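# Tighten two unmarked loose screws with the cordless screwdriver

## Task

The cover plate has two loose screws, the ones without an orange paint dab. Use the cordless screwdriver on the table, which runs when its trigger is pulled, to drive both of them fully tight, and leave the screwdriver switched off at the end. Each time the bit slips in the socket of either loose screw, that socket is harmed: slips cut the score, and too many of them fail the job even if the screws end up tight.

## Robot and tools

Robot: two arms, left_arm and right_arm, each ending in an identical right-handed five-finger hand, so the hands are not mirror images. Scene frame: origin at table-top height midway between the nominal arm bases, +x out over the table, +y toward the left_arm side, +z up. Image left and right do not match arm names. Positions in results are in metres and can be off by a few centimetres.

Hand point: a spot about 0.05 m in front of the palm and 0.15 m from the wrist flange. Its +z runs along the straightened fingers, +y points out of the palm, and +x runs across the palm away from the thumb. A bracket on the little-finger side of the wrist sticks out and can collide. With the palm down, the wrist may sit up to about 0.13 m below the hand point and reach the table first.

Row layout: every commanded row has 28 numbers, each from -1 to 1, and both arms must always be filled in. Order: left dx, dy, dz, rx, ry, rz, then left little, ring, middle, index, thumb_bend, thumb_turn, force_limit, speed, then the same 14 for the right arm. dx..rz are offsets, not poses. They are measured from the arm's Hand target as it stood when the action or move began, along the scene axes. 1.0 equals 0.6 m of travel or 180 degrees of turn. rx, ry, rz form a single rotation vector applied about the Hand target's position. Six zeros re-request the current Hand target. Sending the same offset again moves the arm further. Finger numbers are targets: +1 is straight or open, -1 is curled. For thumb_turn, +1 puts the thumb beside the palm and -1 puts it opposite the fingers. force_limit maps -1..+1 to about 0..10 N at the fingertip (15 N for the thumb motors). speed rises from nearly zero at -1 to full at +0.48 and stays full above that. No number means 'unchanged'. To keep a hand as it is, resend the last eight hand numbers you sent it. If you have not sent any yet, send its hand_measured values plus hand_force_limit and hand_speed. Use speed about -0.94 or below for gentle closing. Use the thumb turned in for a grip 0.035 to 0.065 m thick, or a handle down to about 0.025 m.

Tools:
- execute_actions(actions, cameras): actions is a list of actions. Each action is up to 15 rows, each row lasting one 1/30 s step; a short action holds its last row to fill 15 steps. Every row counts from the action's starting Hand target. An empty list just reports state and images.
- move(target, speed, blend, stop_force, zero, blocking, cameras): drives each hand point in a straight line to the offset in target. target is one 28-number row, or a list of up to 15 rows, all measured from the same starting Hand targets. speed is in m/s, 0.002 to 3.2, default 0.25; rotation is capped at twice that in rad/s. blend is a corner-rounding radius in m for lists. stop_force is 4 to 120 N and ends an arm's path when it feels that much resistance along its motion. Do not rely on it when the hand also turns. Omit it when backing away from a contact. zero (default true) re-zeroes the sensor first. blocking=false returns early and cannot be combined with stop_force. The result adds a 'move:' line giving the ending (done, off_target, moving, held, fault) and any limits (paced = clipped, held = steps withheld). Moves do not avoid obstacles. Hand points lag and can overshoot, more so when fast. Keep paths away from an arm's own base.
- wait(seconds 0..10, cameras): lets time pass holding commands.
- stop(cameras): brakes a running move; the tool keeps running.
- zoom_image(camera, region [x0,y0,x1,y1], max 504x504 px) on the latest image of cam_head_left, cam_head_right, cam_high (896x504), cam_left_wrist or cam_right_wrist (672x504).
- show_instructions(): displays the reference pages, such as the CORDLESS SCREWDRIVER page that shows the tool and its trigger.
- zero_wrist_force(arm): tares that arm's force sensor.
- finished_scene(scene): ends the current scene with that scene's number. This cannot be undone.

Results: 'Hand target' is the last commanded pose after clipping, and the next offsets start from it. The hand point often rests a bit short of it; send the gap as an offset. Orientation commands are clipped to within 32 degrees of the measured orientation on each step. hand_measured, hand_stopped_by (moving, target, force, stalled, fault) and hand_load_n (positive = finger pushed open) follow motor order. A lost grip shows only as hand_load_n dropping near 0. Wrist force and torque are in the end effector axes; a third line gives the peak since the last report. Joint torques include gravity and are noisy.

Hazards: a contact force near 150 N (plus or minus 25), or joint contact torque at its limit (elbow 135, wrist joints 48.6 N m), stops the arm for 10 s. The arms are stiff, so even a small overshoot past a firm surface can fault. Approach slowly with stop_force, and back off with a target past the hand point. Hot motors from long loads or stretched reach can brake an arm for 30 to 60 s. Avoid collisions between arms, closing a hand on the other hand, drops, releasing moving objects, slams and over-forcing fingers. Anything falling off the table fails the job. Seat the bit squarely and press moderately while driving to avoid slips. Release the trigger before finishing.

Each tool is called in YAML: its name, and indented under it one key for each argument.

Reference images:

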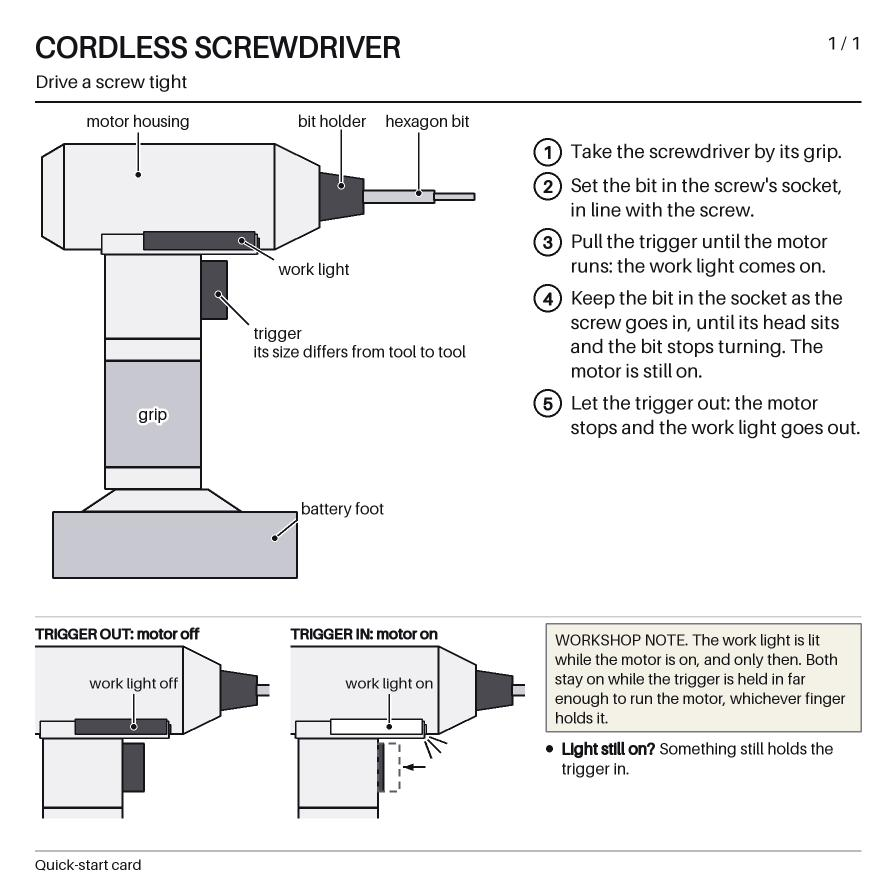

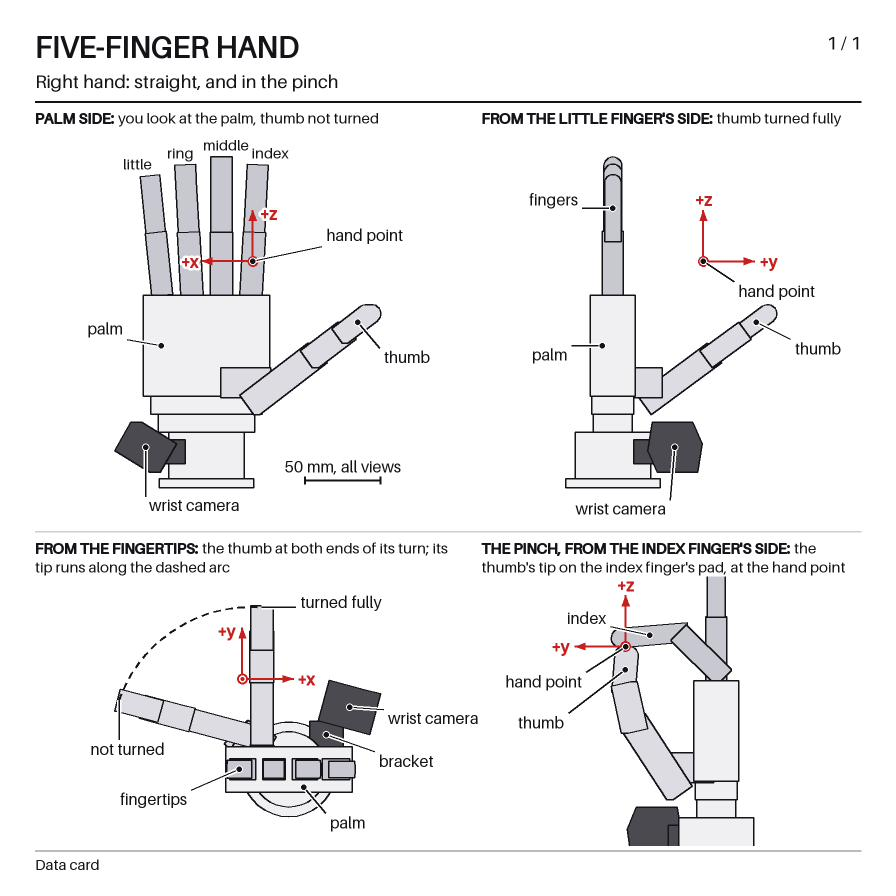

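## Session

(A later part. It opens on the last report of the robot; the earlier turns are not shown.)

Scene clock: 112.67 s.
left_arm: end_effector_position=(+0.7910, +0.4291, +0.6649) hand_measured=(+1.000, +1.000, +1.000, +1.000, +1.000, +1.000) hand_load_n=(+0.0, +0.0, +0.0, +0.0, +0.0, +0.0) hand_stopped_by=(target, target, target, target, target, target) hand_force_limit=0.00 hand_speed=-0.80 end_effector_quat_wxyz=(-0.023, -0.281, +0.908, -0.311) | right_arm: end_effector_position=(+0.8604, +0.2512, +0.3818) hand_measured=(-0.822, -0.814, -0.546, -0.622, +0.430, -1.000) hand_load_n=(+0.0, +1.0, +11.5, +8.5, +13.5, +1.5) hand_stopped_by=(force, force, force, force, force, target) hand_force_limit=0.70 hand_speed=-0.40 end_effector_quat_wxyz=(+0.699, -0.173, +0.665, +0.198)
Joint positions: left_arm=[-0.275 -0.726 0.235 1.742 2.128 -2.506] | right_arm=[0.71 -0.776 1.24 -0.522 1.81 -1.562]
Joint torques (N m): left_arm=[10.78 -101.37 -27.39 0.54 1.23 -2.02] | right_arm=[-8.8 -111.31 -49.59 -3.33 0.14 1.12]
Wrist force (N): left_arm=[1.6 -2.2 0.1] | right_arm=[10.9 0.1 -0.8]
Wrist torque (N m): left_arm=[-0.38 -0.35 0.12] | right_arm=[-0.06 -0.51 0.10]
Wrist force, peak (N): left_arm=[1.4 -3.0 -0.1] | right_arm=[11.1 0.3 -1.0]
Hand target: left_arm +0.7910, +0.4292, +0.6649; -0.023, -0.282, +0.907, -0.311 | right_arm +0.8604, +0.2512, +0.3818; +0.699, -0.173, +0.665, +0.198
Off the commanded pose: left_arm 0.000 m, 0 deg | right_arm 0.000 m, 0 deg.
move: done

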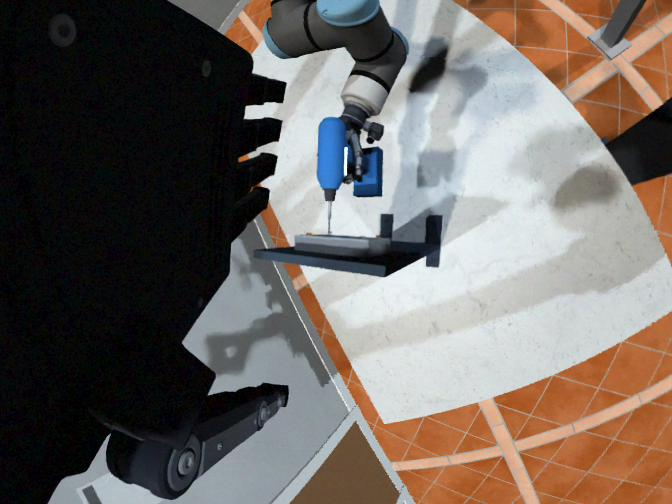

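move:
  target: [0,0,0,0,0,0,1,1,1,1,1,1,0,-0.8,-0.0015,-0.001,0.0035,-0.0053,0.0041,0,-0.97,-0.97,-1,-0.97,-0.98,-1,0.7,-0.4]
  speed: 0.02
  cameras: ["cam_left_wrist"]

zoom_image:
  camera: "cam_left_wrist"
  region: [315, 212, 345, 242]

move:
  target: [-0.0675,-0.0048,-0.05,-0.118,-0.186,-0.001,1,1,1,1,1,1,0,-0.8,0,0,0,0,0,0,-0.97,-0.97,-1,-0.97,-0.98,-1,0.7,-0.4]
  speed: 0.25
  cameras: ["cam_left_wrist"]

zoom_image:
  camera: "cam_left_wrist"
  region: [409, 225, 439, 255]

Scene clock: 113.77 s.
left_arm: end_effector_position=(+0.7910, +0.4292, +0.6649) hand_measured=(+1.000, +1.000, +1.000, +1.000, +1.000, +1.000) hand_load_n=(+0.0, +0.0, +0.0, +0.0, +0.0, -0.5) hand_stopped_by=(target, target, target, target, target, target) hand_force_limit=0.00 hand_speed=-0.80 end_effector_quat_wxyz=(-0.023, -0.282, +0.907, -0.311) | right_arm: end_effector_position=(+0.8596, +0.2506, +0.3840) hand_measured=(-0.822, -0.814, -0.546, -0.622, +0.430, -1.000) hand_load_n=(+0.0, +1.0, +11.5, +8.5, +13.5, +1.5) hand_stopped_by=(force, force, force, force, force, target) hand_force_limit=0.70 hand_speed=-0.40 end_effector_quat_wxyz=(+0.693, -0.177, +0.671, +0.194)
Joint positions: left_arm=[-0.275 -0.726 0.235 1.742 2.128 -2.506] | right_arm=[0.71 -0.781 1.235 -0.491 1.81 -1.565]
Joint torques (N m): left_arm=[9.93 -106.77 -22.03 -0.19 -0.19 -3.55] | right_arm=[11 -118.46 -45.9 -8.03 -1.39 -0.62]
Wrist force (N): left_arm=[1.4 -2.1 0.1] | right_arm=[11.0 0.5 -0.9]
Wrist torque (N m): left_arm=[-0.36 -0.33 0.12] | right_arm=[0.01 -0.52 0.11]
Wrist force, peak (N): left_arm=[1.7 -2.6 0.0] | right_arm=[11.3 0.1 -0.8]
Hand target: left_arm +0.7910, +0.4292, +0.6649; -0.023, -0.282, +0.907, -0.311 | right_arm +0.8595, +0.2506, +0.3839; +0.693, -0.177, +0.671, +0.194
Off the commanded pose: left_arm 0.000 m, 0 deg | right_arm 0.000 m, 0 deg.
move: done

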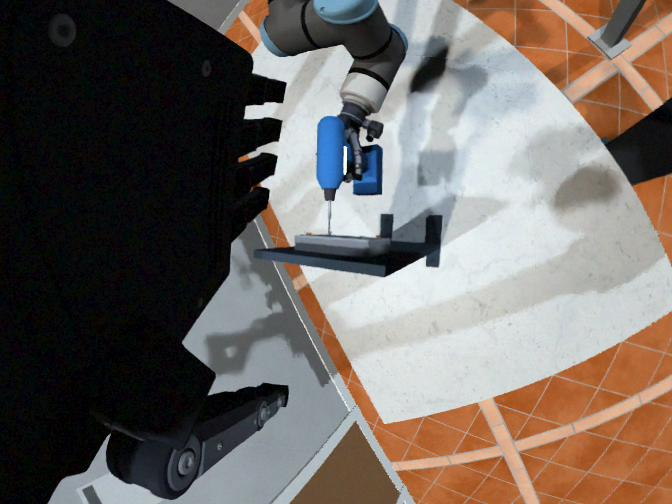

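Scaled by 16.800 (camera's finer frame: 960x720).

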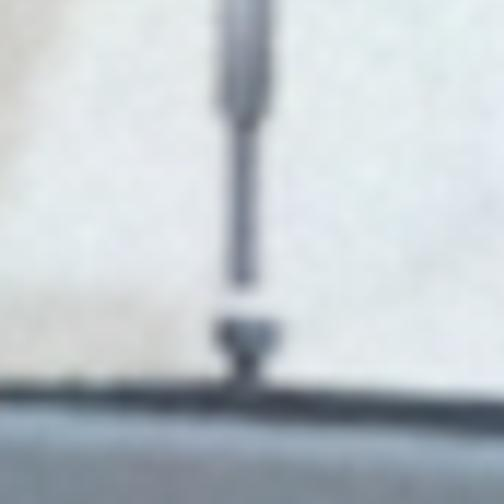

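Scene clock: 115.67 s.
left_arm: end_effector_position=(+0.7505, +0.4264, +0.6350) hand_measured=(+1.000, +1.000, +1.000, +1.000, +1.000, +1.000) hand_load_n=(-0.5, +0.0, +0.0, +0.0, +0.0, +0.0) hand_stopped_by=(target, target, target, target, target, target) hand_force_limit=0.00 hand_speed=-0.80 end_effector_quat_wxyz=(+0.186, -0.170, +0.804, -0.538) | right_arm: end_effector_position=(+0.8595, +0.2506, +0.3839) hand_measured=(-0.822, -0.814, -0.546, -0.622, +0.430, -1.000) hand_load_n=(+0.0, +1.0, +12.0, +8.5, +13.5, +1.5) hand_stopped_by=(force, force, force, force, force, target) hand_force_limit=0.70 hand_speed=-0.40 end_effector_quat_wxyz=(+0.693, -0.177, +0.671, +0.194)
Joint positions: left_arm=[-0.225 -1.29 1.262 0.539 2.34 -2.644] | right_arm=[0.71 -0.781 1.235 -0.491 1.81 -1.565]
Joint torques (N m): left_arm=[-15.9 -55.63 -32.23 -2.24 0.48 3.16] | right_arm=[12.69 -111.37 -43.88 -6.31 -1.11 0.76]
Wrist force (N): left_arm=[0.6 -2.3 0.9] | right_arm=[10.4 0.2 -0.7]
Wrist torque (N m): left_arm=[-0.58 -0.19 0.03] | right_arm=[-0.03 -0.44 0.07]
Wrist force, peak (N): left_arm=[1.0 -3.1 0.3] | right_arm=[11.1 0.3 -0.8]
Hand target: left_arm +0.7505, +0.4263, +0.6349; +0.186, -0.170, +0.804, -0.538 | right_arm +0.8595, +0.2506, +0.3839; +0.693, -0.177, +0.671, +0.194
Off the commanded pose: left_arm 0.000 m, 0 deg | right_arm 0.000 m, 0 deg.
move: done

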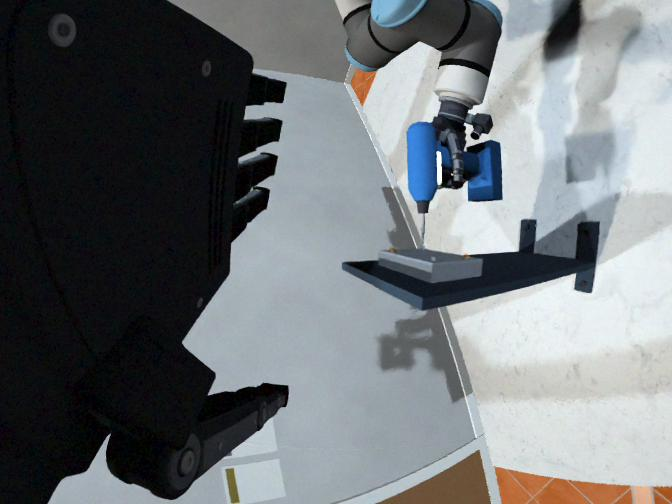

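Scaled by 16.800 (camera's finer frame: 960x720).

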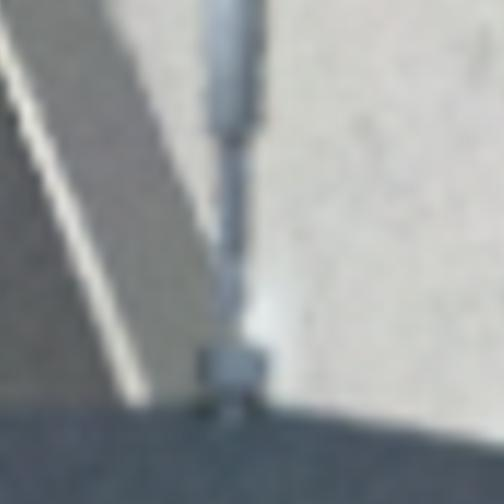

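move:
  target:
    - [0,0,0,0,0,0,1,1,1,1,1,1,0,-0.8,-0.0004,0.0003,-0.0009,0,0,0,-0.97,-0.97,-1,-0.97,-0.98,-1,0.7,-0.4]
    - [0,0,0,0,0,0,1,1,1,1,1,1,0,-0.8,0.0047,0.0069,-0.0009,0,0,0,-0.97,-0.97,-1,-0.97,-0.98,-1,0.7,-0.4]
  speed: 0.005
  stop_force: 4
  cameras: ["cam_left_wrist"]

zoom_image:
  camera: "cam_left_wrist"
  region: [409, 225, 439, 255]

Scene clock: 117.57 s.
left_arm: end_effector_position=(+0.7505, +0.4263, +0.6349) hand_measured=(+1.000, +1.000, +1.000, +1.000, +1.000, +1.000) hand_load_n=(+0.0, +0.0, +0.0, +0.0, +0.0, -0.5) hand_stopped_by=(target, target, target, target, target, target) hand_force_limit=0.00 hand_speed=-0.80 end_effector_quat_wxyz=(+0.186, -0.170, +0.804, -0.538) | right_arm: end_effector_position=(+0.8609, +0.2530, +0.3833) hand_measured=(-0.822, -0.814, -0.546, -0.622, +0.430, -1.000) hand_load_n=(+0.0, +1.0, +11.5, +8.5, +13.5, +1.0) hand_stopped_by=(force, force, force, force, force, target) hand_force_limit=0.70 hand_speed=-0.40 end_effector_quat_wxyz=(+0.693, -0.177, +0.671, +0.194)
Joint positions: left_arm=[-0.225 -1.29 1.262 0.539 2.34 -2.644] | right_arm=[0.711 -0.776 1.227 -0.488 1.81 -1.565]
Joint torques (N m): left_arm=[-15.25 -39.97 -33.64 -1.21 0.83 3.62] | right_arm=[1.42 -130.61 -42.54 -6.7 -0.69 -0.84]
Wrist force (N): left_arm=[0.7 -2.7 1.2] | right_arm=[10.1 -0.7 -3.7]
Wrist torque (N m): left_arm=[-0.65 -0.22 0.01] | right_arm=[0.00 -0.58 0.14]
Wrist force, peak (N): left_arm=[0.6 -3.0 1.0] | right_arm=[9.3 -2.7 -8.6]
Hand target: left_arm +0.7505, +0.4263, +0.6349; +0.186, -0.170, +0.804, -0.538 | right_arm +0.8609, +0.2529, +0.3833; +0.693, -0.177, +0.671, +0.194 (not the last commanded pose)
Off the commanded pose: left_arm 0.000 m, 0 deg | right_arm 0.002 m, 0 deg.
move: contact (right_arm); path passed 1 of 2 targets

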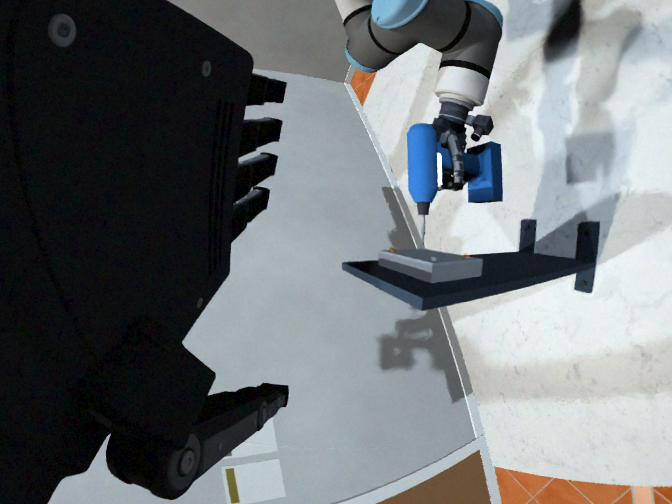

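Scaled by 16.800 (camera's finer frame: 960x720).

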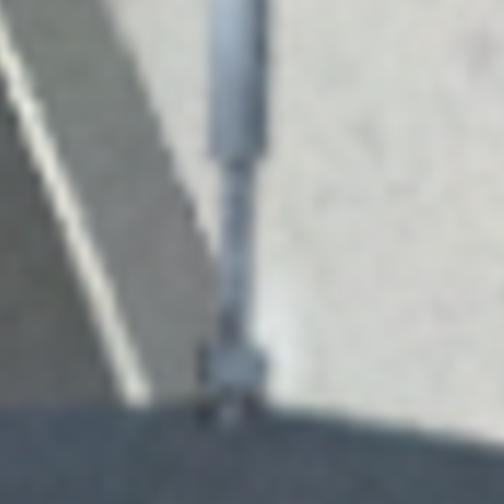

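move:
  target:
    - [0,0,0,0,0,0,1,1,1,1,1,1,0,-0.8,0.0002,0.0002,-0.0006,0,0,0,-0.97,-0.97,-1,-0.97,-0.98,-1,0.7,-0.4]
    - [0,0,0,0,0,0,1,1,1,1,1,1,0,-0.8,-0.0005,0.0007,-0.0006,0,0,0,-0.97,-0.97,-1,-0.97,-0.98,-1,0.7,-0.4]
    - [0,0,0,0,0,0,1,1,1,1,1,1,0,-0.8,-0.0002,0.0005,-0.0012,0,0,0,-0.97,-0.97,-1,-0.97,-0.98,-1,0.7,-0.4]
    - [0,0,0,0,0,0,1,1,1,1,1,1,0,-0.8,0.0004,0.0004,-0.0012,0,0,0,-0.97,-0.97,-1,-0.97,-0.98,-1,0.7,-0.4]
  speed: 0.003
  cameras: ["cam_left_wrist"]

zoom_image:
  camera: "cam_left_wrist"
  region: [409, 225, 439, 255]

move:
  target: [0.0675,0.0048,0.05,0.118,0.186,0.001,1,1,1,1,1,1,0,-0.8,0,0,0,0,0,0,-0.97,-0.97,-1,-0.97,-0.98,-1,0.7,-0.4]
  speed: 0.25
  cameras: ["cam_left_wrist"]

zoom_image:
  camera: "cam_left_wrist"
  region: [315, 212, 345, 242]

Scene clock: 118.70 s.
left_arm: end_effector_position=(+0.7505, +0.4263, +0.6349) hand_measured=(+1.000, +1.000, +1.000, +1.000, +1.000, +1.000) hand_load_n=(+0.0, -0.5, +0.0, +0.0, +0.0, +0.0) hand_stopped_by=(target, target, target, target, target, target) hand_force_limit=0.00 hand_speed=-0.80 end_effector_quat_wxyz=(+0.186, -0.170, +0.804, -0.538) | right_arm: end_effector_position=(+0.8611, +0.2533, +0.3826) hand_measured=(-0.822, -0.814, -0.546, -0.622, +0.430, -1.000) hand_load_n=(+0.0, +1.5, +11.5, +8.0, +13.5, +1.0) hand_stopped_by=(force, force, force, force, force, target) hand_force_limit=0.70 hand_speed=-0.40 end_effector_quat_wxyz=(+0.693, -0.177, +0.671, +0.194)
Joint positions: left_arm=[-0.225 -1.29 1.262 0.539 2.34 -2.644] | right_arm=[0.711 -0.775 1.227 -0.489 1.81 -1.565]
Joint torques (N m): left_arm=[-11.39 -43.05 -36.6 0.04 1.12 3.79] | right_arm=[-15.42 -111.45 -53.8 -2.61 -1.97 -0.89]
Wrist force (N): left_arm=[0.6 -2.9 0.7] | right_arm=[9.3 -2.7 -9.2]
Wrist torque (N m): left_arm=[-0.64 -0.19 0.01] | right_arm=[0.01 -0.83 0.25]
Wrist force, peak (N): left_arm=[0.7 -3.1 0.8] | right_arm=[9.6 -2.8 -9.2]
Hand target: left_arm +0.7505, +0.4263, +0.6349; +0.186, -0.170, +0.804, -0.538 | right_arm +0.8612, +0.2532, +0.3826; +0.693, -0.177, +0.671, +0.194
Off the commanded pose: left_arm 0.000 m, 0 deg | right_arm 0.000 m, 0 deg.
move: done

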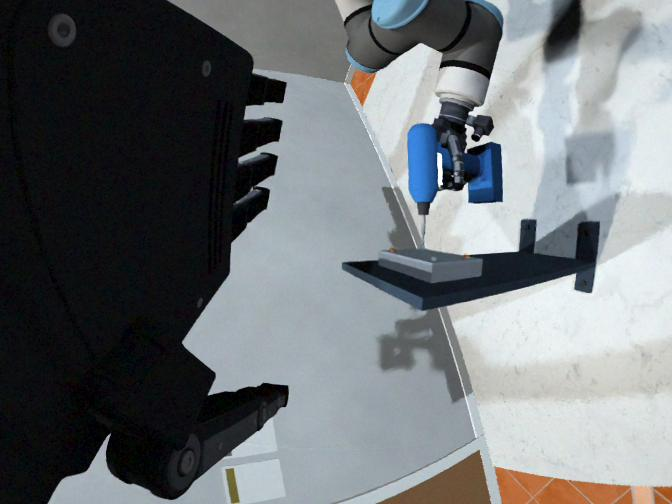

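Scaled by 16.800 (camera's finer frame: 960x720).

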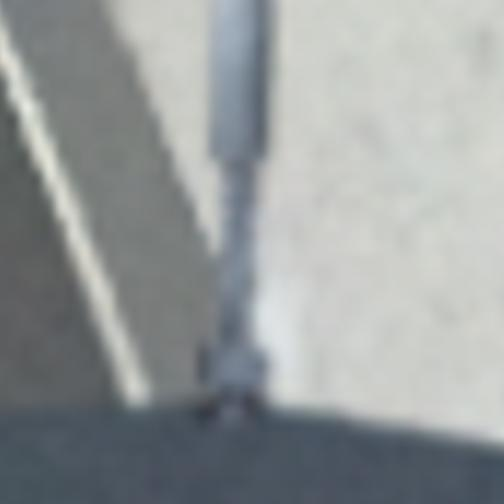

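Scene clock: 120.67 s.
left_arm: end_effector_position=(+0.7910, +0.4291, +0.6649) hand_measured=(+1.000, +1.000, +1.000, +1.000, +1.000, +1.000) hand_load_n=(+0.0, +0.0, +0.0, -0.5, +0.0, +0.0) hand_stopped_by=(target, target, target, target, target, target) hand_force_limit=0.00 hand_speed=-0.80 end_effector_quat_wxyz=(-0.023, -0.281, +0.908, -0.311) | right_arm: end_effector_position=(+0.8612, +0.2532, +0.3826) hand_measured=(-0.822, -0.814, -0.546, -0.622, +0.430, -1.000) hand_load_n=(+0.0, +1.0, +11.5, +8.0, +13.5, +1.5) hand_stopped_by=(force, force, force, force, force, target) hand_force_limit=0.70 hand_speed=-0.40 end_effector_quat_wxyz=(+0.693, -0.177, +0.671, +0.194)
Joint positions: left_arm=[-0.275 -0.726 0.235 1.742 2.128 -2.506] | right_arm=[0.711 -0.775 1.227 -0.489 1.81 -1.565]
Joint torques (N m): left_arm=[7.34 -98.65 -27.83 0.47 0.49 -2.04] | right_arm=[-14.75 -118.56 -51.17 -4.09 -1.15 0.72]
Wrist force (N): left_arm=[1.3 -2.1 0.0] | right_arm=[9.1 -2.7 -8.8]
Wrist torque (N m): left_arm=[-0.35 -0.31 0.11] | right_arm=[-0.07 -0.81 0.22]
Wrist force, peak (N): left_arm=[1.4 -2.7 0.2] | right_arm=[9.6 -2.4 -9.2]
Hand target: left_arm +0.7910, +0.4292, +0.6649; -0.023, -0.282, +0.907, -0.311 | right_arm +0.8612, +0.2532, +0.3826; +0.693, -0.177, +0.671, +0.194
Off the commanded pose: left_arm 0.000 m, 0 deg | right_arm 0.000 m, 0 deg.
move: done

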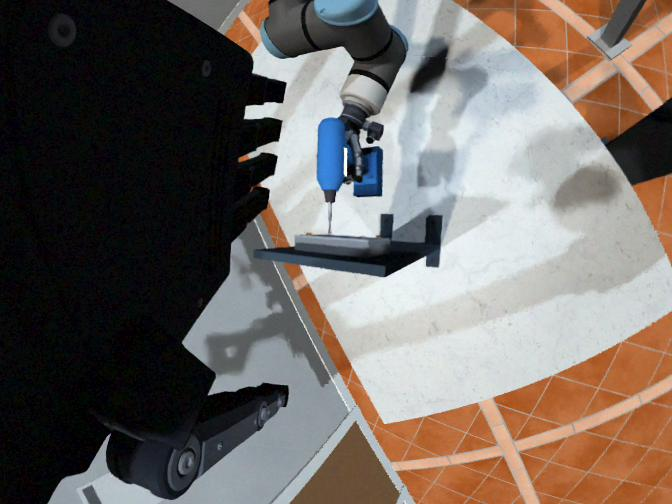

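Scaled by 16.800 (camera's finer frame: 960x720).

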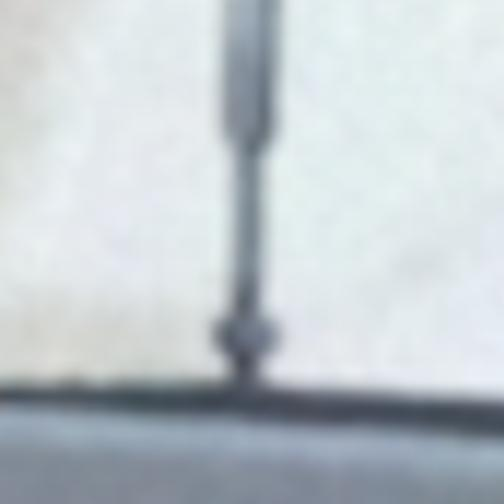

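move:
  target:
    - [0,0,0,0,0,0,1,1,1,1,1,1,0,-0.8,-0.0011,0.0008,0.0006,0,0,0,-0.97,-0.97,-1,-0.97,-0.98,-1,0.7,-0.4]
    - [0,0,0,0,0,0,1,1,1,1,1,1,0,-0.8,0,0,0,0,0,0,-0.97,-0.97,-1,-0.97,-0.98,-1,0.7,-0.4]
  speed: 0.002
  cameras: ["cam_left_wrist"]

zoom_image:
  camera: "cam_left_wrist"
  region: [315, 212, 345, 242]

Scene clock: 121.97 s.
left_arm: end_effector_position=(+0.7910, +0.4292, +0.6649) hand_measured=(+1.000, +1.000, +1.000, +1.000, +1.000, +1.000) hand_load_n=(+0.0, +0.0, +0.0, +0.0, +0.0, +0.0) hand_stopped_by=(target, target, target, target, target, target) hand_force_limit=0.00 hand_speed=-0.80 end_effector_quat_wxyz=(-0.023, -0.282, +0.907, -0.311) | right_arm: end_effector_position=(+0.8611, +0.2532, +0.3827) hand_measured=(-0.822, -0.814, -0.546, -0.622, +0.430, -1.000) hand_load_n=(+0.0, +1.5, +11.5, +8.0, +13.5, +1.0) hand_stopped_by=(force, force, force, force, force, target) hand_force_limit=0.70 hand_speed=-0.40 end_effector_quat_wxyz=(+0.693, -0.177, +0.671, +0.194)
Joint positions: left_arm=[-0.275 -0.726 0.235 1.742 2.128 -2.506] | right_arm=[0.711 -0.775 1.227 -0.489 1.81 -1.565]
Joint torques (N m): left_arm=[8.98 -107.4 -23.74 -0.56 0.12 -3.46] | right_arm=[-16.77 -109.64 -40.36 -6.42 -1.07 -0.61]
Wrist force (N): left_arm=[1.5 -2.2 0.2] | right_arm=[8.9 0.1 -4.9]
Wrist torque (N m): left_arm=[-0.38 -0.34 0.11] | right_arm=[-0.04 -0.81 0.22]
Wrist force, peak (N): left_arm=[1.4 -2.6 0.3] | right_arm=[9.4 -2.7 -9.2]
Hand target: left_arm +0.7910, +0.4292, +0.6649; -0.023, -0.282, +0.907, -0.311 | right_arm +0.8612, +0.2532, +0.3826; +0.693, -0.177, +0.671, +0.194
Off the commanded pose: left_arm 0.000 m, 0 deg | right_arm 0.000 m, 0 deg.
move: done

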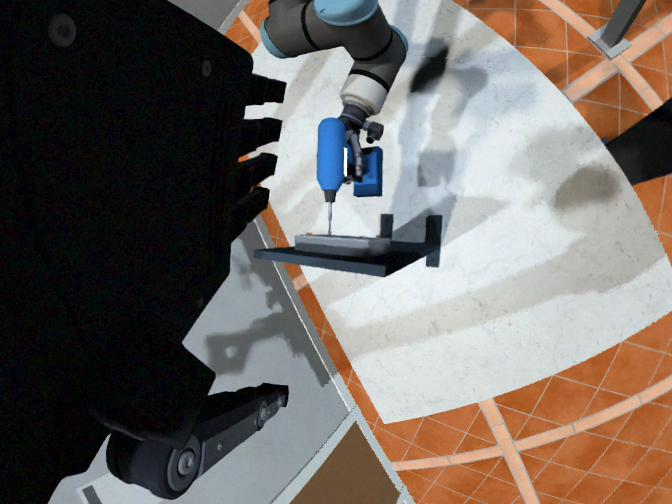

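Scaled by 16.800 (camera's finer frame: 960x720).

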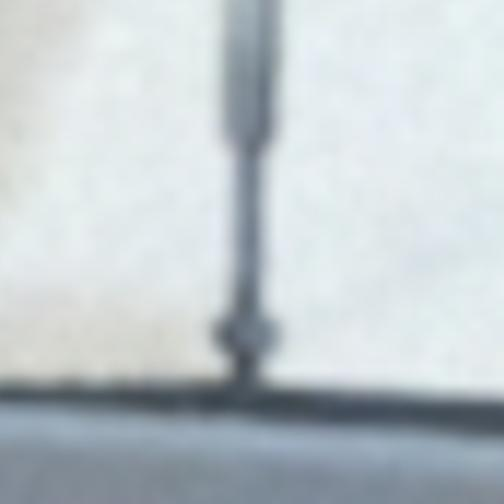

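Try the other side, slightly wider.

move:
  target:
    - [0,0,0,0,0,0,1,1,1,1,1,1,0,-0.8,0.0012,0.0002,-0.0003,0,0,0,-0.97,-0.97,-1,-0.97,-0.98,-1,0.7,-0.4]
    - [0,0,0,0,0,0,1,1,1,1,1,1,0,-0.8,0.0019,-0.0003,-0.0009,0,0,0,-0.97,-0.97,-1,-0.97,-0.98,-1,0.7,-0.4]
  speed: 0.002
  cameras: ["cam_left_wrist"]

zoom_image:
  camera: "cam_left_wrist"
  region: [315, 212, 345, 242]

move:
  target: [-0.0675,-0.0048,-0.05,-0.118,-0.186,-0.001,1,1,1,1,1,1,0,-0.8,0,0,0,0,0,0,-0.97,-0.97,-1,-0.97,-0.98,-1,0.7,-0.4]
  speed: 0.25
  cameras: ["cam_left_wrist"]

zoom_image:
  camera: "cam_left_wrist"
  region: [409, 225, 439, 255]

Scene clock: 123.07 s.
left_arm: end_effector_position=(+0.7910, +0.4292, +0.6649) hand_measured=(+1.000, +1.000, +1.000, +1.000, +1.000, +1.000) hand_load_n=(+0.0, +0.0, -0.5, +0.0, +0.0, +0.0) hand_stopped_by=(target, target, target, target, target, target) hand_force_limit=0.00 hand_speed=-0.80 end_effector_quat_wxyz=(-0.023, -0.282, +0.907, -0.311) | right_arm: end_effector_position=(+0.8623, +0.2530, +0.3821) hand_measured=(-0.822, -0.814, -0.546, -0.622, +0.430, -1.000) hand_load_n=(+0.0, +2.0, +11.5, +8.0, +13.5, +1.0) hand_stopped_by=(force, force, force, force, force, target) hand_force_limit=0.70 hand_speed=-0.40 end_effector_quat_wxyz=(+0.693, -0.177, +0.671, +0.194)
Joint positions: left_arm=[-0.275 -0.726 0.235 1.742 2.128 -2.506] | right_arm=[0.71 -0.774 1.226 -0.489 1.809 -1.565]
Joint torques (N m): left_arm=[8.21 -105.66 -24.17 0.19 0 -3.31] | right_arm=[-15.11 -109.93 -40.86 -6.5 -0.63 1.03]
Wrist force (N): left_arm=[1.3 -2.1 0.4] | right_arm=[8.2 0.0 -7.2]
Wrist torque (N m): left_arm=[-0.39 -0.32 0.11] | right_arm=[-0.12 -0.80 0.20]
Wrist force, peak (N): left_arm=[1.6 -2.4 -0.3] | right_arm=[8.2 0.0 -7.2]
Hand target: left_arm +0.7910, +0.4292, +0.6649; -0.023, -0.282, +0.907, -0.311 | right_arm +0.8623, +0.2530, +0.3821; +0.693, -0.177, +0.671, +0.194
Off the commanded pose: left_arm 0.000 m, 0 deg | right_arm 0.000 m, 0 deg.
move: done

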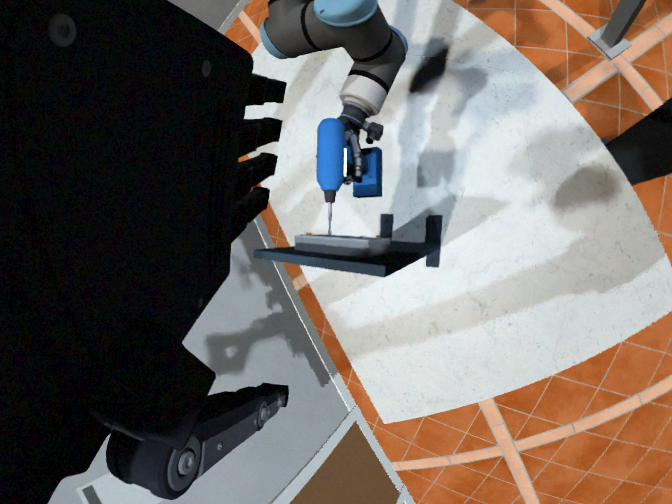

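Scaled by 16.800 (camera's finer frame: 960x720).

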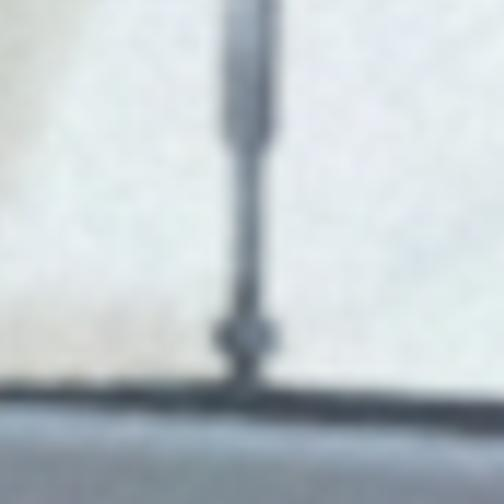

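Scene clock: 124.97 s.
left_arm: end_effector_position=(+0.7505, +0.4264, +0.6350) hand_measured=(+1.000, +1.000, +1.000, +1.000, +1.000, +1.000) hand_load_n=(+0.0, +0.0, +0.0, +0.0, +0.0, +0.0) hand_stopped_by=(target, target, target, target, target, target) hand_force_limit=0.00 hand_speed=-0.80 end_effector_quat_wxyz=(+0.186, -0.170, +0.804, -0.538) | right_arm: end_effector_position=(+0.8623, +0.2530, +0.3821) hand_measured=(-0.822, -0.814, -0.546, -0.622, +0.430, -1.000) hand_load_n=(+0.0, +2.0, +11.5, +8.0, +13.5, +1.0) hand_stopped_by=(force, force, force, force, force, target) hand_force_limit=0.70 hand_speed=-0.40 end_effector_quat_wxyz=(+0.693, -0.177, +0.671, +0.194)
Joint positions: left_arm=[-0.225 -1.29 1.262 0.539 2.34 -2.644] | right_arm=[0.71 -0.774 1.226 -0.489 1.809 -1.565]
Joint torques (N m): left_arm=[-14.59 -53.95 -32.62 -3.98 0.82 3.26] | right_arm=[-2.25 -119.4 -45.01 -5.59 1.3 1.21]
Wrist force (N): left_arm=[0.4 -2.7 0.8] | right_arm=[8.2 -0.1 -6.5]
Wrist torque (N m): left_arm=[-0.61 -0.16 0.00] | right_arm=[-0.15 -0.80 0.19]
Wrist force, peak (N): left_arm=[0.8 -3.4 0.1] | right_arm=[8.7 0.0 -6.8]
Hand target: left_arm +0.7505, +0.4263, +0.6349; +0.186, -0.170, +0.804, -0.538 | right_arm +0.8623, +0.2530, +0.3821; +0.693, -0.177, +0.671, +0.194
Off the commanded pose: left_arm 0.000 m, 0 deg | right_arm 0.000 m, 0 deg.
move: done

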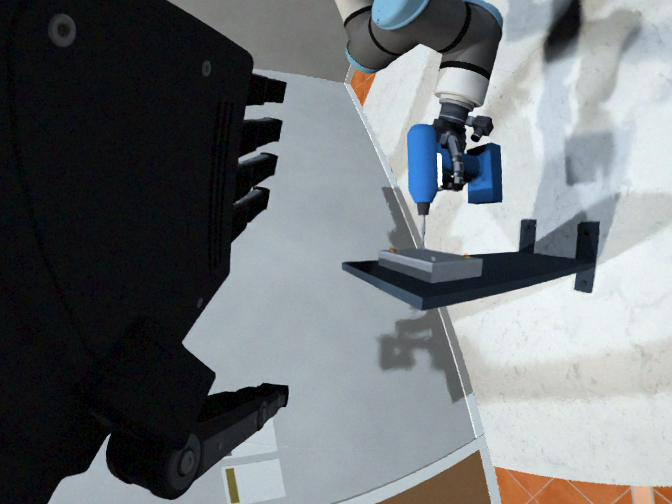

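Scaled by 16.800 (camera's finer frame: 960x720).

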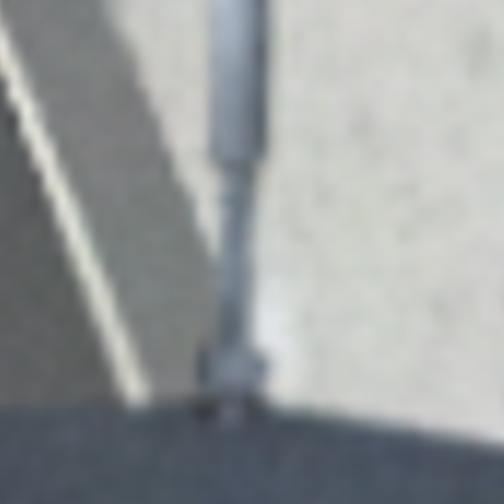

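move:
  target: [0,0,0,0,0,0,1,1,1,1,1,1,0,-0.8,-0.003,-0.0022,0.0003,0,0,0,-0.97,-0.97,-1,-0.97,-0.98,-1,0.7,-0.4]
  speed: 0.01
  cameras: ["cam_left_wrist"]

zoom_image:
  camera: "cam_left_wrist"
  region: [414, 230, 434, 250]

move:
  target: [0.0675,0.0048,0.05,0.118,0.186,0.001,1,1,1,1,1,1,0,-0.8,0,0,0,0,0,0,-0.97,-0.97,-1,-0.97,-0.98,-1,0.7,-0.4]
  speed: 0.25
  cameras: ["cam_left_wrist"]

zoom_image:
  camera: "cam_left_wrist"
  region: [320, 217, 340, 237]

Scene clock: 125.93 s.
left_arm: end_effector_position=(+0.7505, +0.4263, +0.6349) hand_measured=(+1.000, +1.000, +1.000, +1.000, +1.000, +1.000) hand_load_n=(+0.0, +0.0, +0.0, +0.0, +0.0, -0.5) hand_stopped_by=(target, target, target, target, target, target) hand_force_limit=0.00 hand_speed=-0.80 end_effector_quat_wxyz=(+0.186, -0.170, +0.804, -0.538) | right_arm: end_effector_position=(+0.8605, +0.2516, +0.3823) hand_measured=(-0.822, -0.814, -0.546, -0.622, +0.430, -1.000) hand_load_n=(+0.0, +2.5, +12.0, +8.0, +13.5, +1.5) hand_stopped_by=(force, force, force, force, force, target) hand_force_limit=0.70 hand_speed=-0.40 end_effector_quat_wxyz=(+0.693, -0.177, +0.671, +0.194)
Joint positions: left_arm=[-0.225 -1.29 1.262 0.539 2.34 -2.644] | right_arm=[0.71 -0.778 1.232 -0.491 1.81 -1.565]
Joint torques (N m): left_arm=[-14.93 -44.05 -32.66 -1.62 1.13 3.67] | right_arm=[13.73 -122.19 -48.49 -6.29 2.19 0.74]
Wrist force (N): left_arm=[0.5 -2.4 1.0] | right_arm=[10.6 0.6 -0.7]
Wrist torque (N m): left_arm=[-0.60 -0.19 0.02] | right_arm=[0.02 -0.47 0.10]
Wrist force, peak (N): left_arm=[0.8 -3.1 1.0] | right_arm=[11.0 0.5 -2.2]
Hand target: left_arm +0.7505, +0.4263, +0.6349; +0.186, -0.170, +0.804, -0.538 | right_arm +0.8605, +0.2517, +0.3823; +0.693, -0.177, +0.671, +0.194
Off the commanded pose: left_arm 0.000 m, 0 deg | right_arm 0.000 m, 0 deg.
move: done

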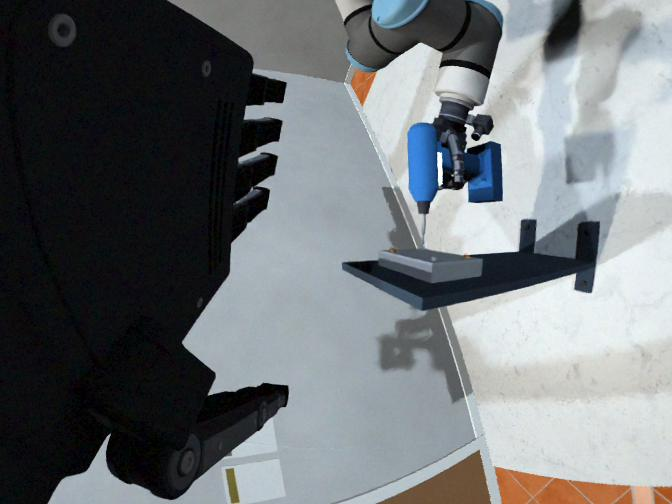

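Scaled by 25.200 (camera's finer frame: 960x720).

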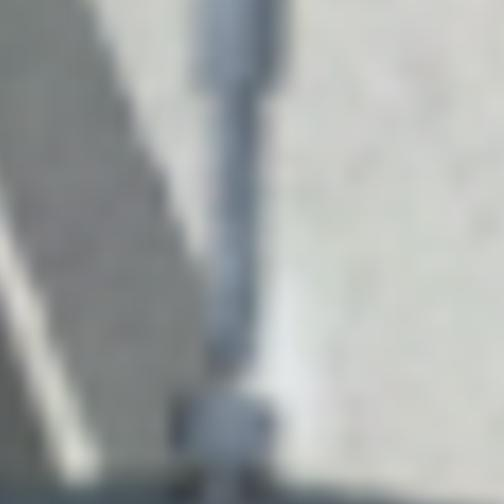

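Scene clock: 127.90 s.
left_arm: end_effector_position=(+0.7910, +0.4291, +0.6649) hand_measured=(+1.000, +1.000, +1.000, +1.000, +1.000, +1.000) hand_load_n=(-0.5, +0.0, +0.0, +0.0, +0.0, +0.5) hand_stopped_by=(target, target, target, target, target, target) hand_force_limit=0.00 hand_speed=-0.80 end_effector_quat_wxyz=(-0.023, -0.281, +0.908, -0.311) | right_arm: end_effector_position=(+0.8605, +0.2517, +0.3823) hand_measured=(-0.822, -0.814, -0.546, -0.622, +0.430, -1.000) hand_load_n=(+0.0, +2.5, +11.5, +8.0, +13.0, +1.0) hand_stopped_by=(force, force, force, force, force, target) hand_force_limit=0.70 hand_speed=-0.40 end_effector_quat_wxyz=(+0.693, -0.177, +0.671, +0.194)
Joint positions: left_arm=[-0.275 -0.726 0.235 1.742 2.128 -2.506] | right_arm=[0.71 -0.778 1.232 -0.491 1.81 -1.565]
Joint torques (N m): left_arm=[8.03 -101.23 -28.02 0.37 0.43 -2.31] | right_arm=[12.73 -112.63 -49.61 -3.15 1.16 -0.72]
Wrist force (N): left_arm=[1.1 -2.4 0.2] | right_arm=[10.9 0.3 -1.2]
Wrist torque (N m): left_arm=[-0.41 -0.29 0.09] | right_arm=[0.00 -0.49 0.10]
Wrist force, peak (N): left_arm=[1.0 -3.1 0.3] | right_arm=[11.2 0.5 -0.9]
Hand target: left_arm +0.7910, +0.4292, +0.6649; -0.023, -0.282, +0.907, -0.311 | right_arm +0.8605, +0.2517, +0.3823; +0.693, -0.177, +0.671, +0.194
Off the commanded pose: left_arm 0.000 m, 0 deg | right_arm 0.000 m, 0 deg.
move: done

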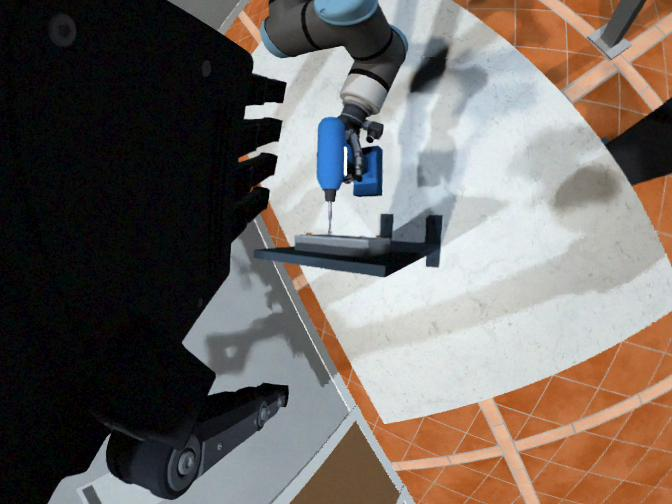

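Scaled by 25.200 (camera's finer frame: 960x720).

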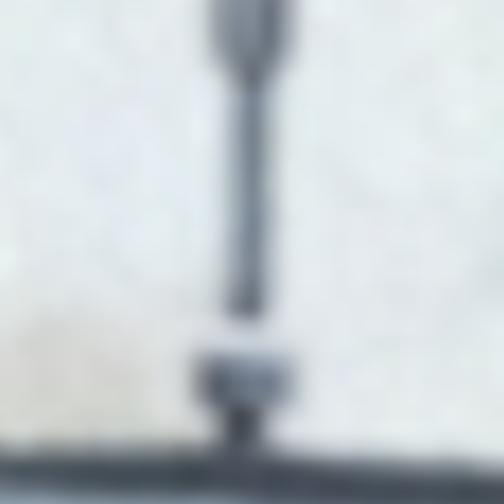

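move:
  target: [0,0,0,0,0,0,1,1,1,1,1,1,0,-0.8,0.0046,0.006,0,0,0,0,-0.97,-0.97,-1,-0.97,-0.98,-1,0.7,-0.4]
  speed: 0.005
  stop_force: 4
  cameras: ["cam_left_wrist"]

zoom_image:
  camera: "cam_left_wrist"
  region: [320, 217, 340, 237]

Scene clock: 130.13 s.
left_arm: end_effector_position=(+0.7910, +0.4292, +0.6649) hand_measured=(+1.000, +1.000, +1.000, +1.000, +1.000, +1.000) hand_load_n=(+0.0, +0.0, +0.5, +0.0, +0.0, +0.0) hand_stopped_by=(target, target, target, target, target, target) hand_force_limit=0.00 hand_speed=-0.80 end_effector_quat_wxyz=(-0.023, -0.282, +0.907, -0.311) | right_arm: end_effector_position=(+0.8632, +0.2553, +0.3822) hand_measured=(-0.822, -0.814, -0.546, -0.622, +0.430, -1.000) hand_load_n=(+0.0, +2.0, +11.5, +8.0, +13.5, +1.0) hand_stopped_by=(force, force, force, force, force, target) hand_force_limit=0.70 hand_speed=-0.40 end_effector_quat_wxyz=(+0.693, -0.177, +0.671, +0.194)
Joint positions: left_arm=[-0.275 -0.726 0.235 1.742 2.128 -2.506] | right_arm=[0.711 -0.77 1.218 -0.485 1.81 -1.565]
Joint torques (N m): left_arm=[7.9 -106.73 -24.24 0.13 -0.32 -3.71] | right_arm=[9.69 -123.18 -41.34 -5.05 2.44 -1.18]
Wrist force (N): left_arm=[1.6 -2.4 0.1] | right_arm=[8.2 -0.3 -5.2]
Wrist torque (N m): left_arm=[-0.40 -0.36 0.12] | right_arm=[-0.01 -0.84 0.25]
Wrist force, peak (N): left_arm=[1.7 -2.6 0.0] | right_arm=[11.2 0.6 -0.6]
Hand target: left_arm +0.7910, +0.4292, +0.6649; -0.023, -0.282, +0.907, -0.311 | right_arm +0.8632, +0.2553, +0.3822; +0.693, -0.177, +0.671, +0.194
Off the commanded pose: left_arm 0.000 m, 0 deg | right_arm 0.000 m, 0 deg.
move: contact (right_arm)

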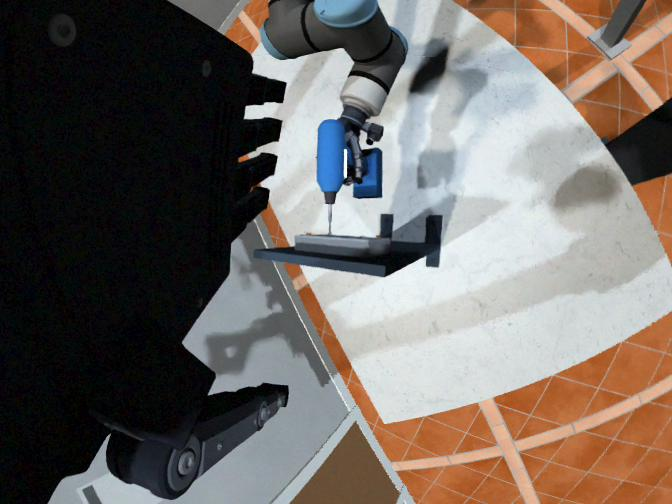

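Scaled by 25.200 (camera's finer frame: 960x720).

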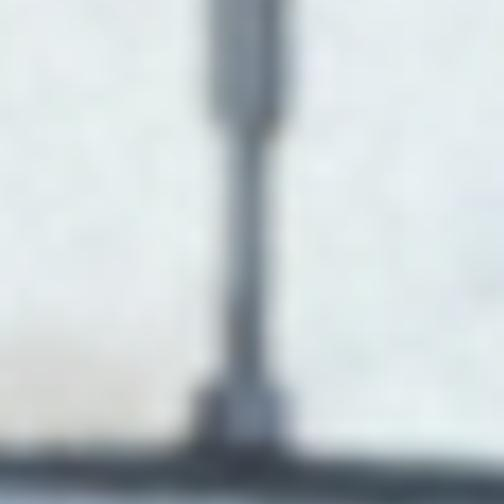

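move:
  target: [0,0,0,0,0,0,1,1,1,1,1,1,0,-0.8,0.002,0.0026,0,0,0,0,-0.97,-0.97,-1,-0.97,-0.98,-1,0.7,-0.4]
  speed: 0.004
  stop_force: 5
  cameras: ["cam_left_wrist","cam_head_left"]

zoom_image:
  camera: "cam_left_wrist"
  region: [320, 217, 340, 237]

zoom_image:
  camera: "cam_head_left"
  region: [300, 100, 420, 210]

wait:
  seconds: 1
  cameras: ["cam_left_wrist"]

zoom_image:
  camera: "cam_left_wrist"
  region: [320, 217, 340, 237]

Scene clock: 131.80 s.
left_arm: end_effector_position=(+0.7910, +0.4292, +0.6649) hand_measured=(+1.000, +1.000, +1.000, +1.000, +1.000, +1.000) hand_load_n=(+0.0, +0.0, +0.0, +0.0, +0.0, +0.0) hand_stopped_by=(target, target, target, target, target, target) hand_force_limit=0.00 hand_speed=-0.80 end_effector_quat_wxyz=(-0.023, -0.282, +0.907, -0.311) | right_arm: end_effector_position=(+0.8643, +0.2566, +0.3821) hand_measured=(-0.822, -0.814, -0.546, -0.622, +0.430, -1.000) hand_load_n=(+0.0, +2.0, +11.5, +7.5, +14.0, +0.5) hand_stopped_by=(force, force, force, force, force, target) hand_force_limit=0.70 hand_speed=-0.40 end_effector_quat_wxyz=(+0.693, -0.177, +0.671, +0.194)
Joint positions: left_arm=[-0.275 -0.726 0.235 1.742 2.128 -2.506] | right_arm=[0.711 -0.768 1.213 -0.483 1.811 -1.565]
Joint torques (N m): left_arm=[5.82 -106.5 -26.53 0.63 -0.21 -3.53] | right_arm=[4.14 -131.38 -44.45 -7.27 -0.33 -0.83]
Wrist force (N): left_arm=[1.8 -2.2 0.3] | right_arm=[10.8 -1.5 -7.9]
Wrist torque (N m): left_arm=[-0.39 -0.38 0.14] | right_arm=[-0.16 -1.01 -0.68]
Wrist force, peak (N): left_arm=[1.8 -2.4 0.1] | right_arm=[11.7 -3.5 -13.5]
Hand target: left_arm +0.7910, +0.4292, +0.6649; -0.023, -0.282, +0.907, -0.311 | right_arm +0.8643, +0.2566, +0.3821; +0.693, -0.177, +0.671, +0.194
Off the commanded pose: left_arm 0.000 m, 0 deg | right_arm 0.000 m, 0 deg.
move: contact (right_arm)
Images, in order (width x height): cam_head_left 896x504, cam_left_wrist 672x504.

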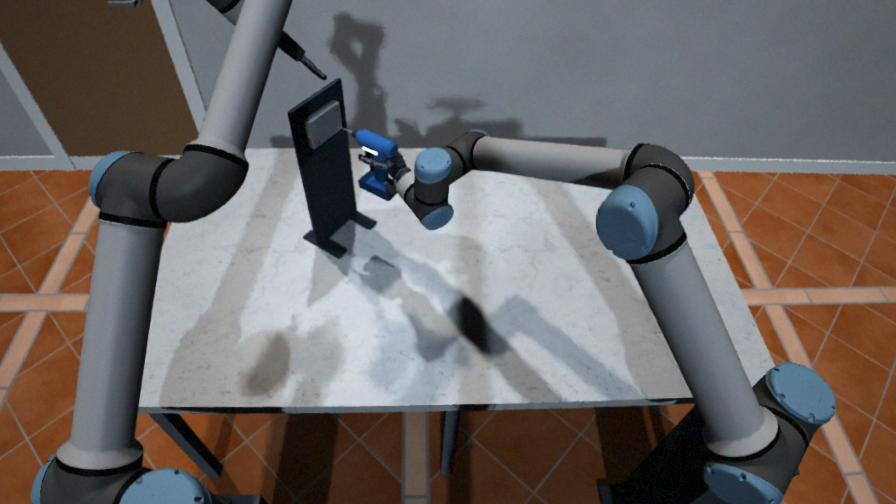

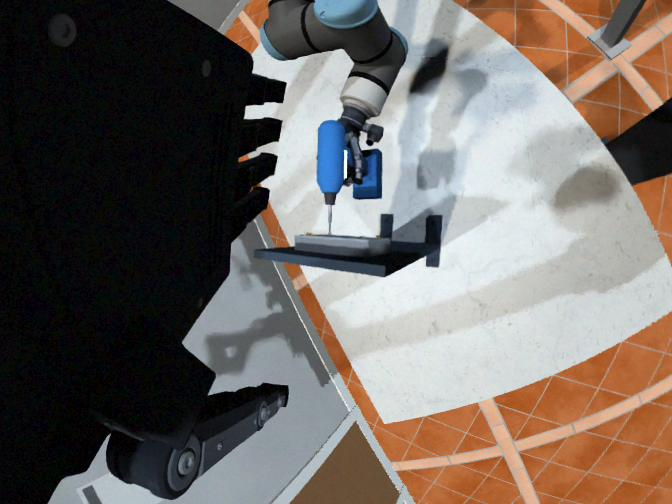

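Scaled by 25.200 (camera's finer frame: 960x720).

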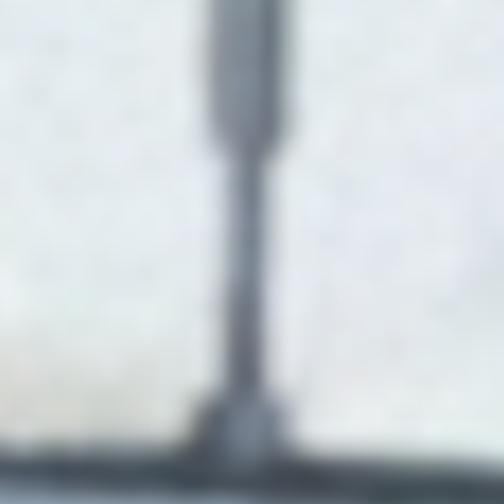

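Scaled by 4.200.

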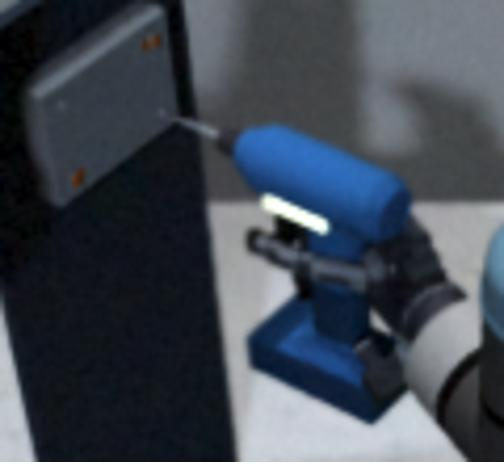

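Scene clock: 132.80 s.
left_arm: end_effector_position=(+0.7910, +0.4292, +0.6649) hand_measured=(+1.000, +1.000, +1.000, +1.000, +1.000, +1.000) hand_load_n=(+0.0, +0.0, +0.0, +0.0, +0.0, +0.0) hand_stopped_by=(target, target, target, target, target, target) hand_force_limit=0.00 hand_speed=-0.80 end_effector_quat_wxyz=(-0.023, -0.282, +0.907, -0.311) | right_arm: end_effector_position=(+0.8643, +0.2567, +0.3821) hand_measured=(-0.822, -0.814, -0.546, -0.622, +0.430, -1.000) hand_load_n=(+0.0, +2.5, +11.5, +8.0, +14.0, +0.5) hand_stopped_by=(force, force, force, force, force, target) hand_force_limit=0.70 hand_speed=-0.40 end_effector_quat_wxyz=(+0.693, -0.177, +0.671, +0.194)
Joint positions: left_arm=[-0.275 -0.726 0.235 1.742 2.128 -2.506] | right_arm=[0.711 -0.768 1.213 -0.483 1.811 -1.565]
Joint torques (N m): left_arm=[4.61 -109.73 -28.06 1.17 0.3 -3.23] | right_arm=[-3.43 -131.49 -47.02 -6.4 -0.5 -0.55]
Wrist force (N): left_arm=[1.3 -1.9 0.2] | right_arm=[10.9 -1.5 -7.9]
Wrist torque (N m): left_arm=[-0.33 -0.31 0.11] | right_arm=[-0.13 -1.03 -0.66]
Wrist force, peak (N): left_arm=[1.6 -2.5 0.2] | right_arm=[11.3 -1.2 -7.9]
Hand target: left_arm +0.7910, +0.4292, +0.6649; -0.023, -0.282, +0.907, -0.311 | right_arm +0.8643, +0.2566, +0.3821; +0.693, -0.177, +0.671, +0.194
Off the commanded pose: left_arm 0.000 m, 0 deg | right_arm 0.000 m, 0 deg.
wait: 1.00 s; at rest by 0.17 s

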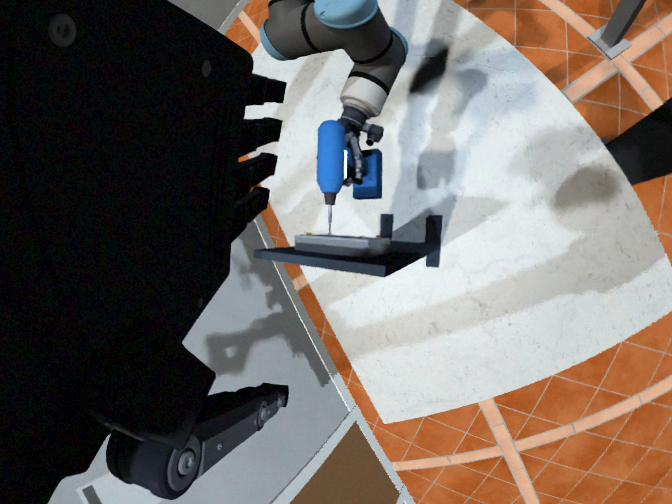

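Scaled by 25.200 (camera's finer frame: 960x720).

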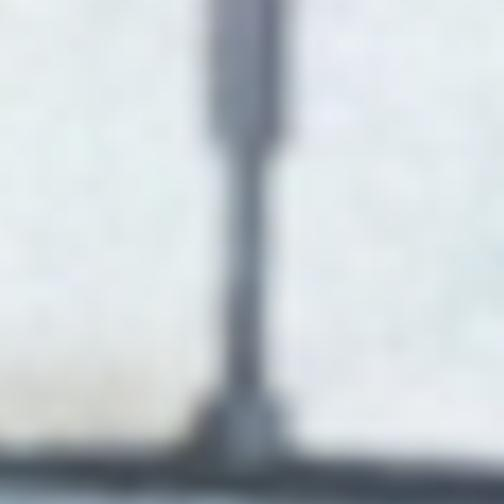

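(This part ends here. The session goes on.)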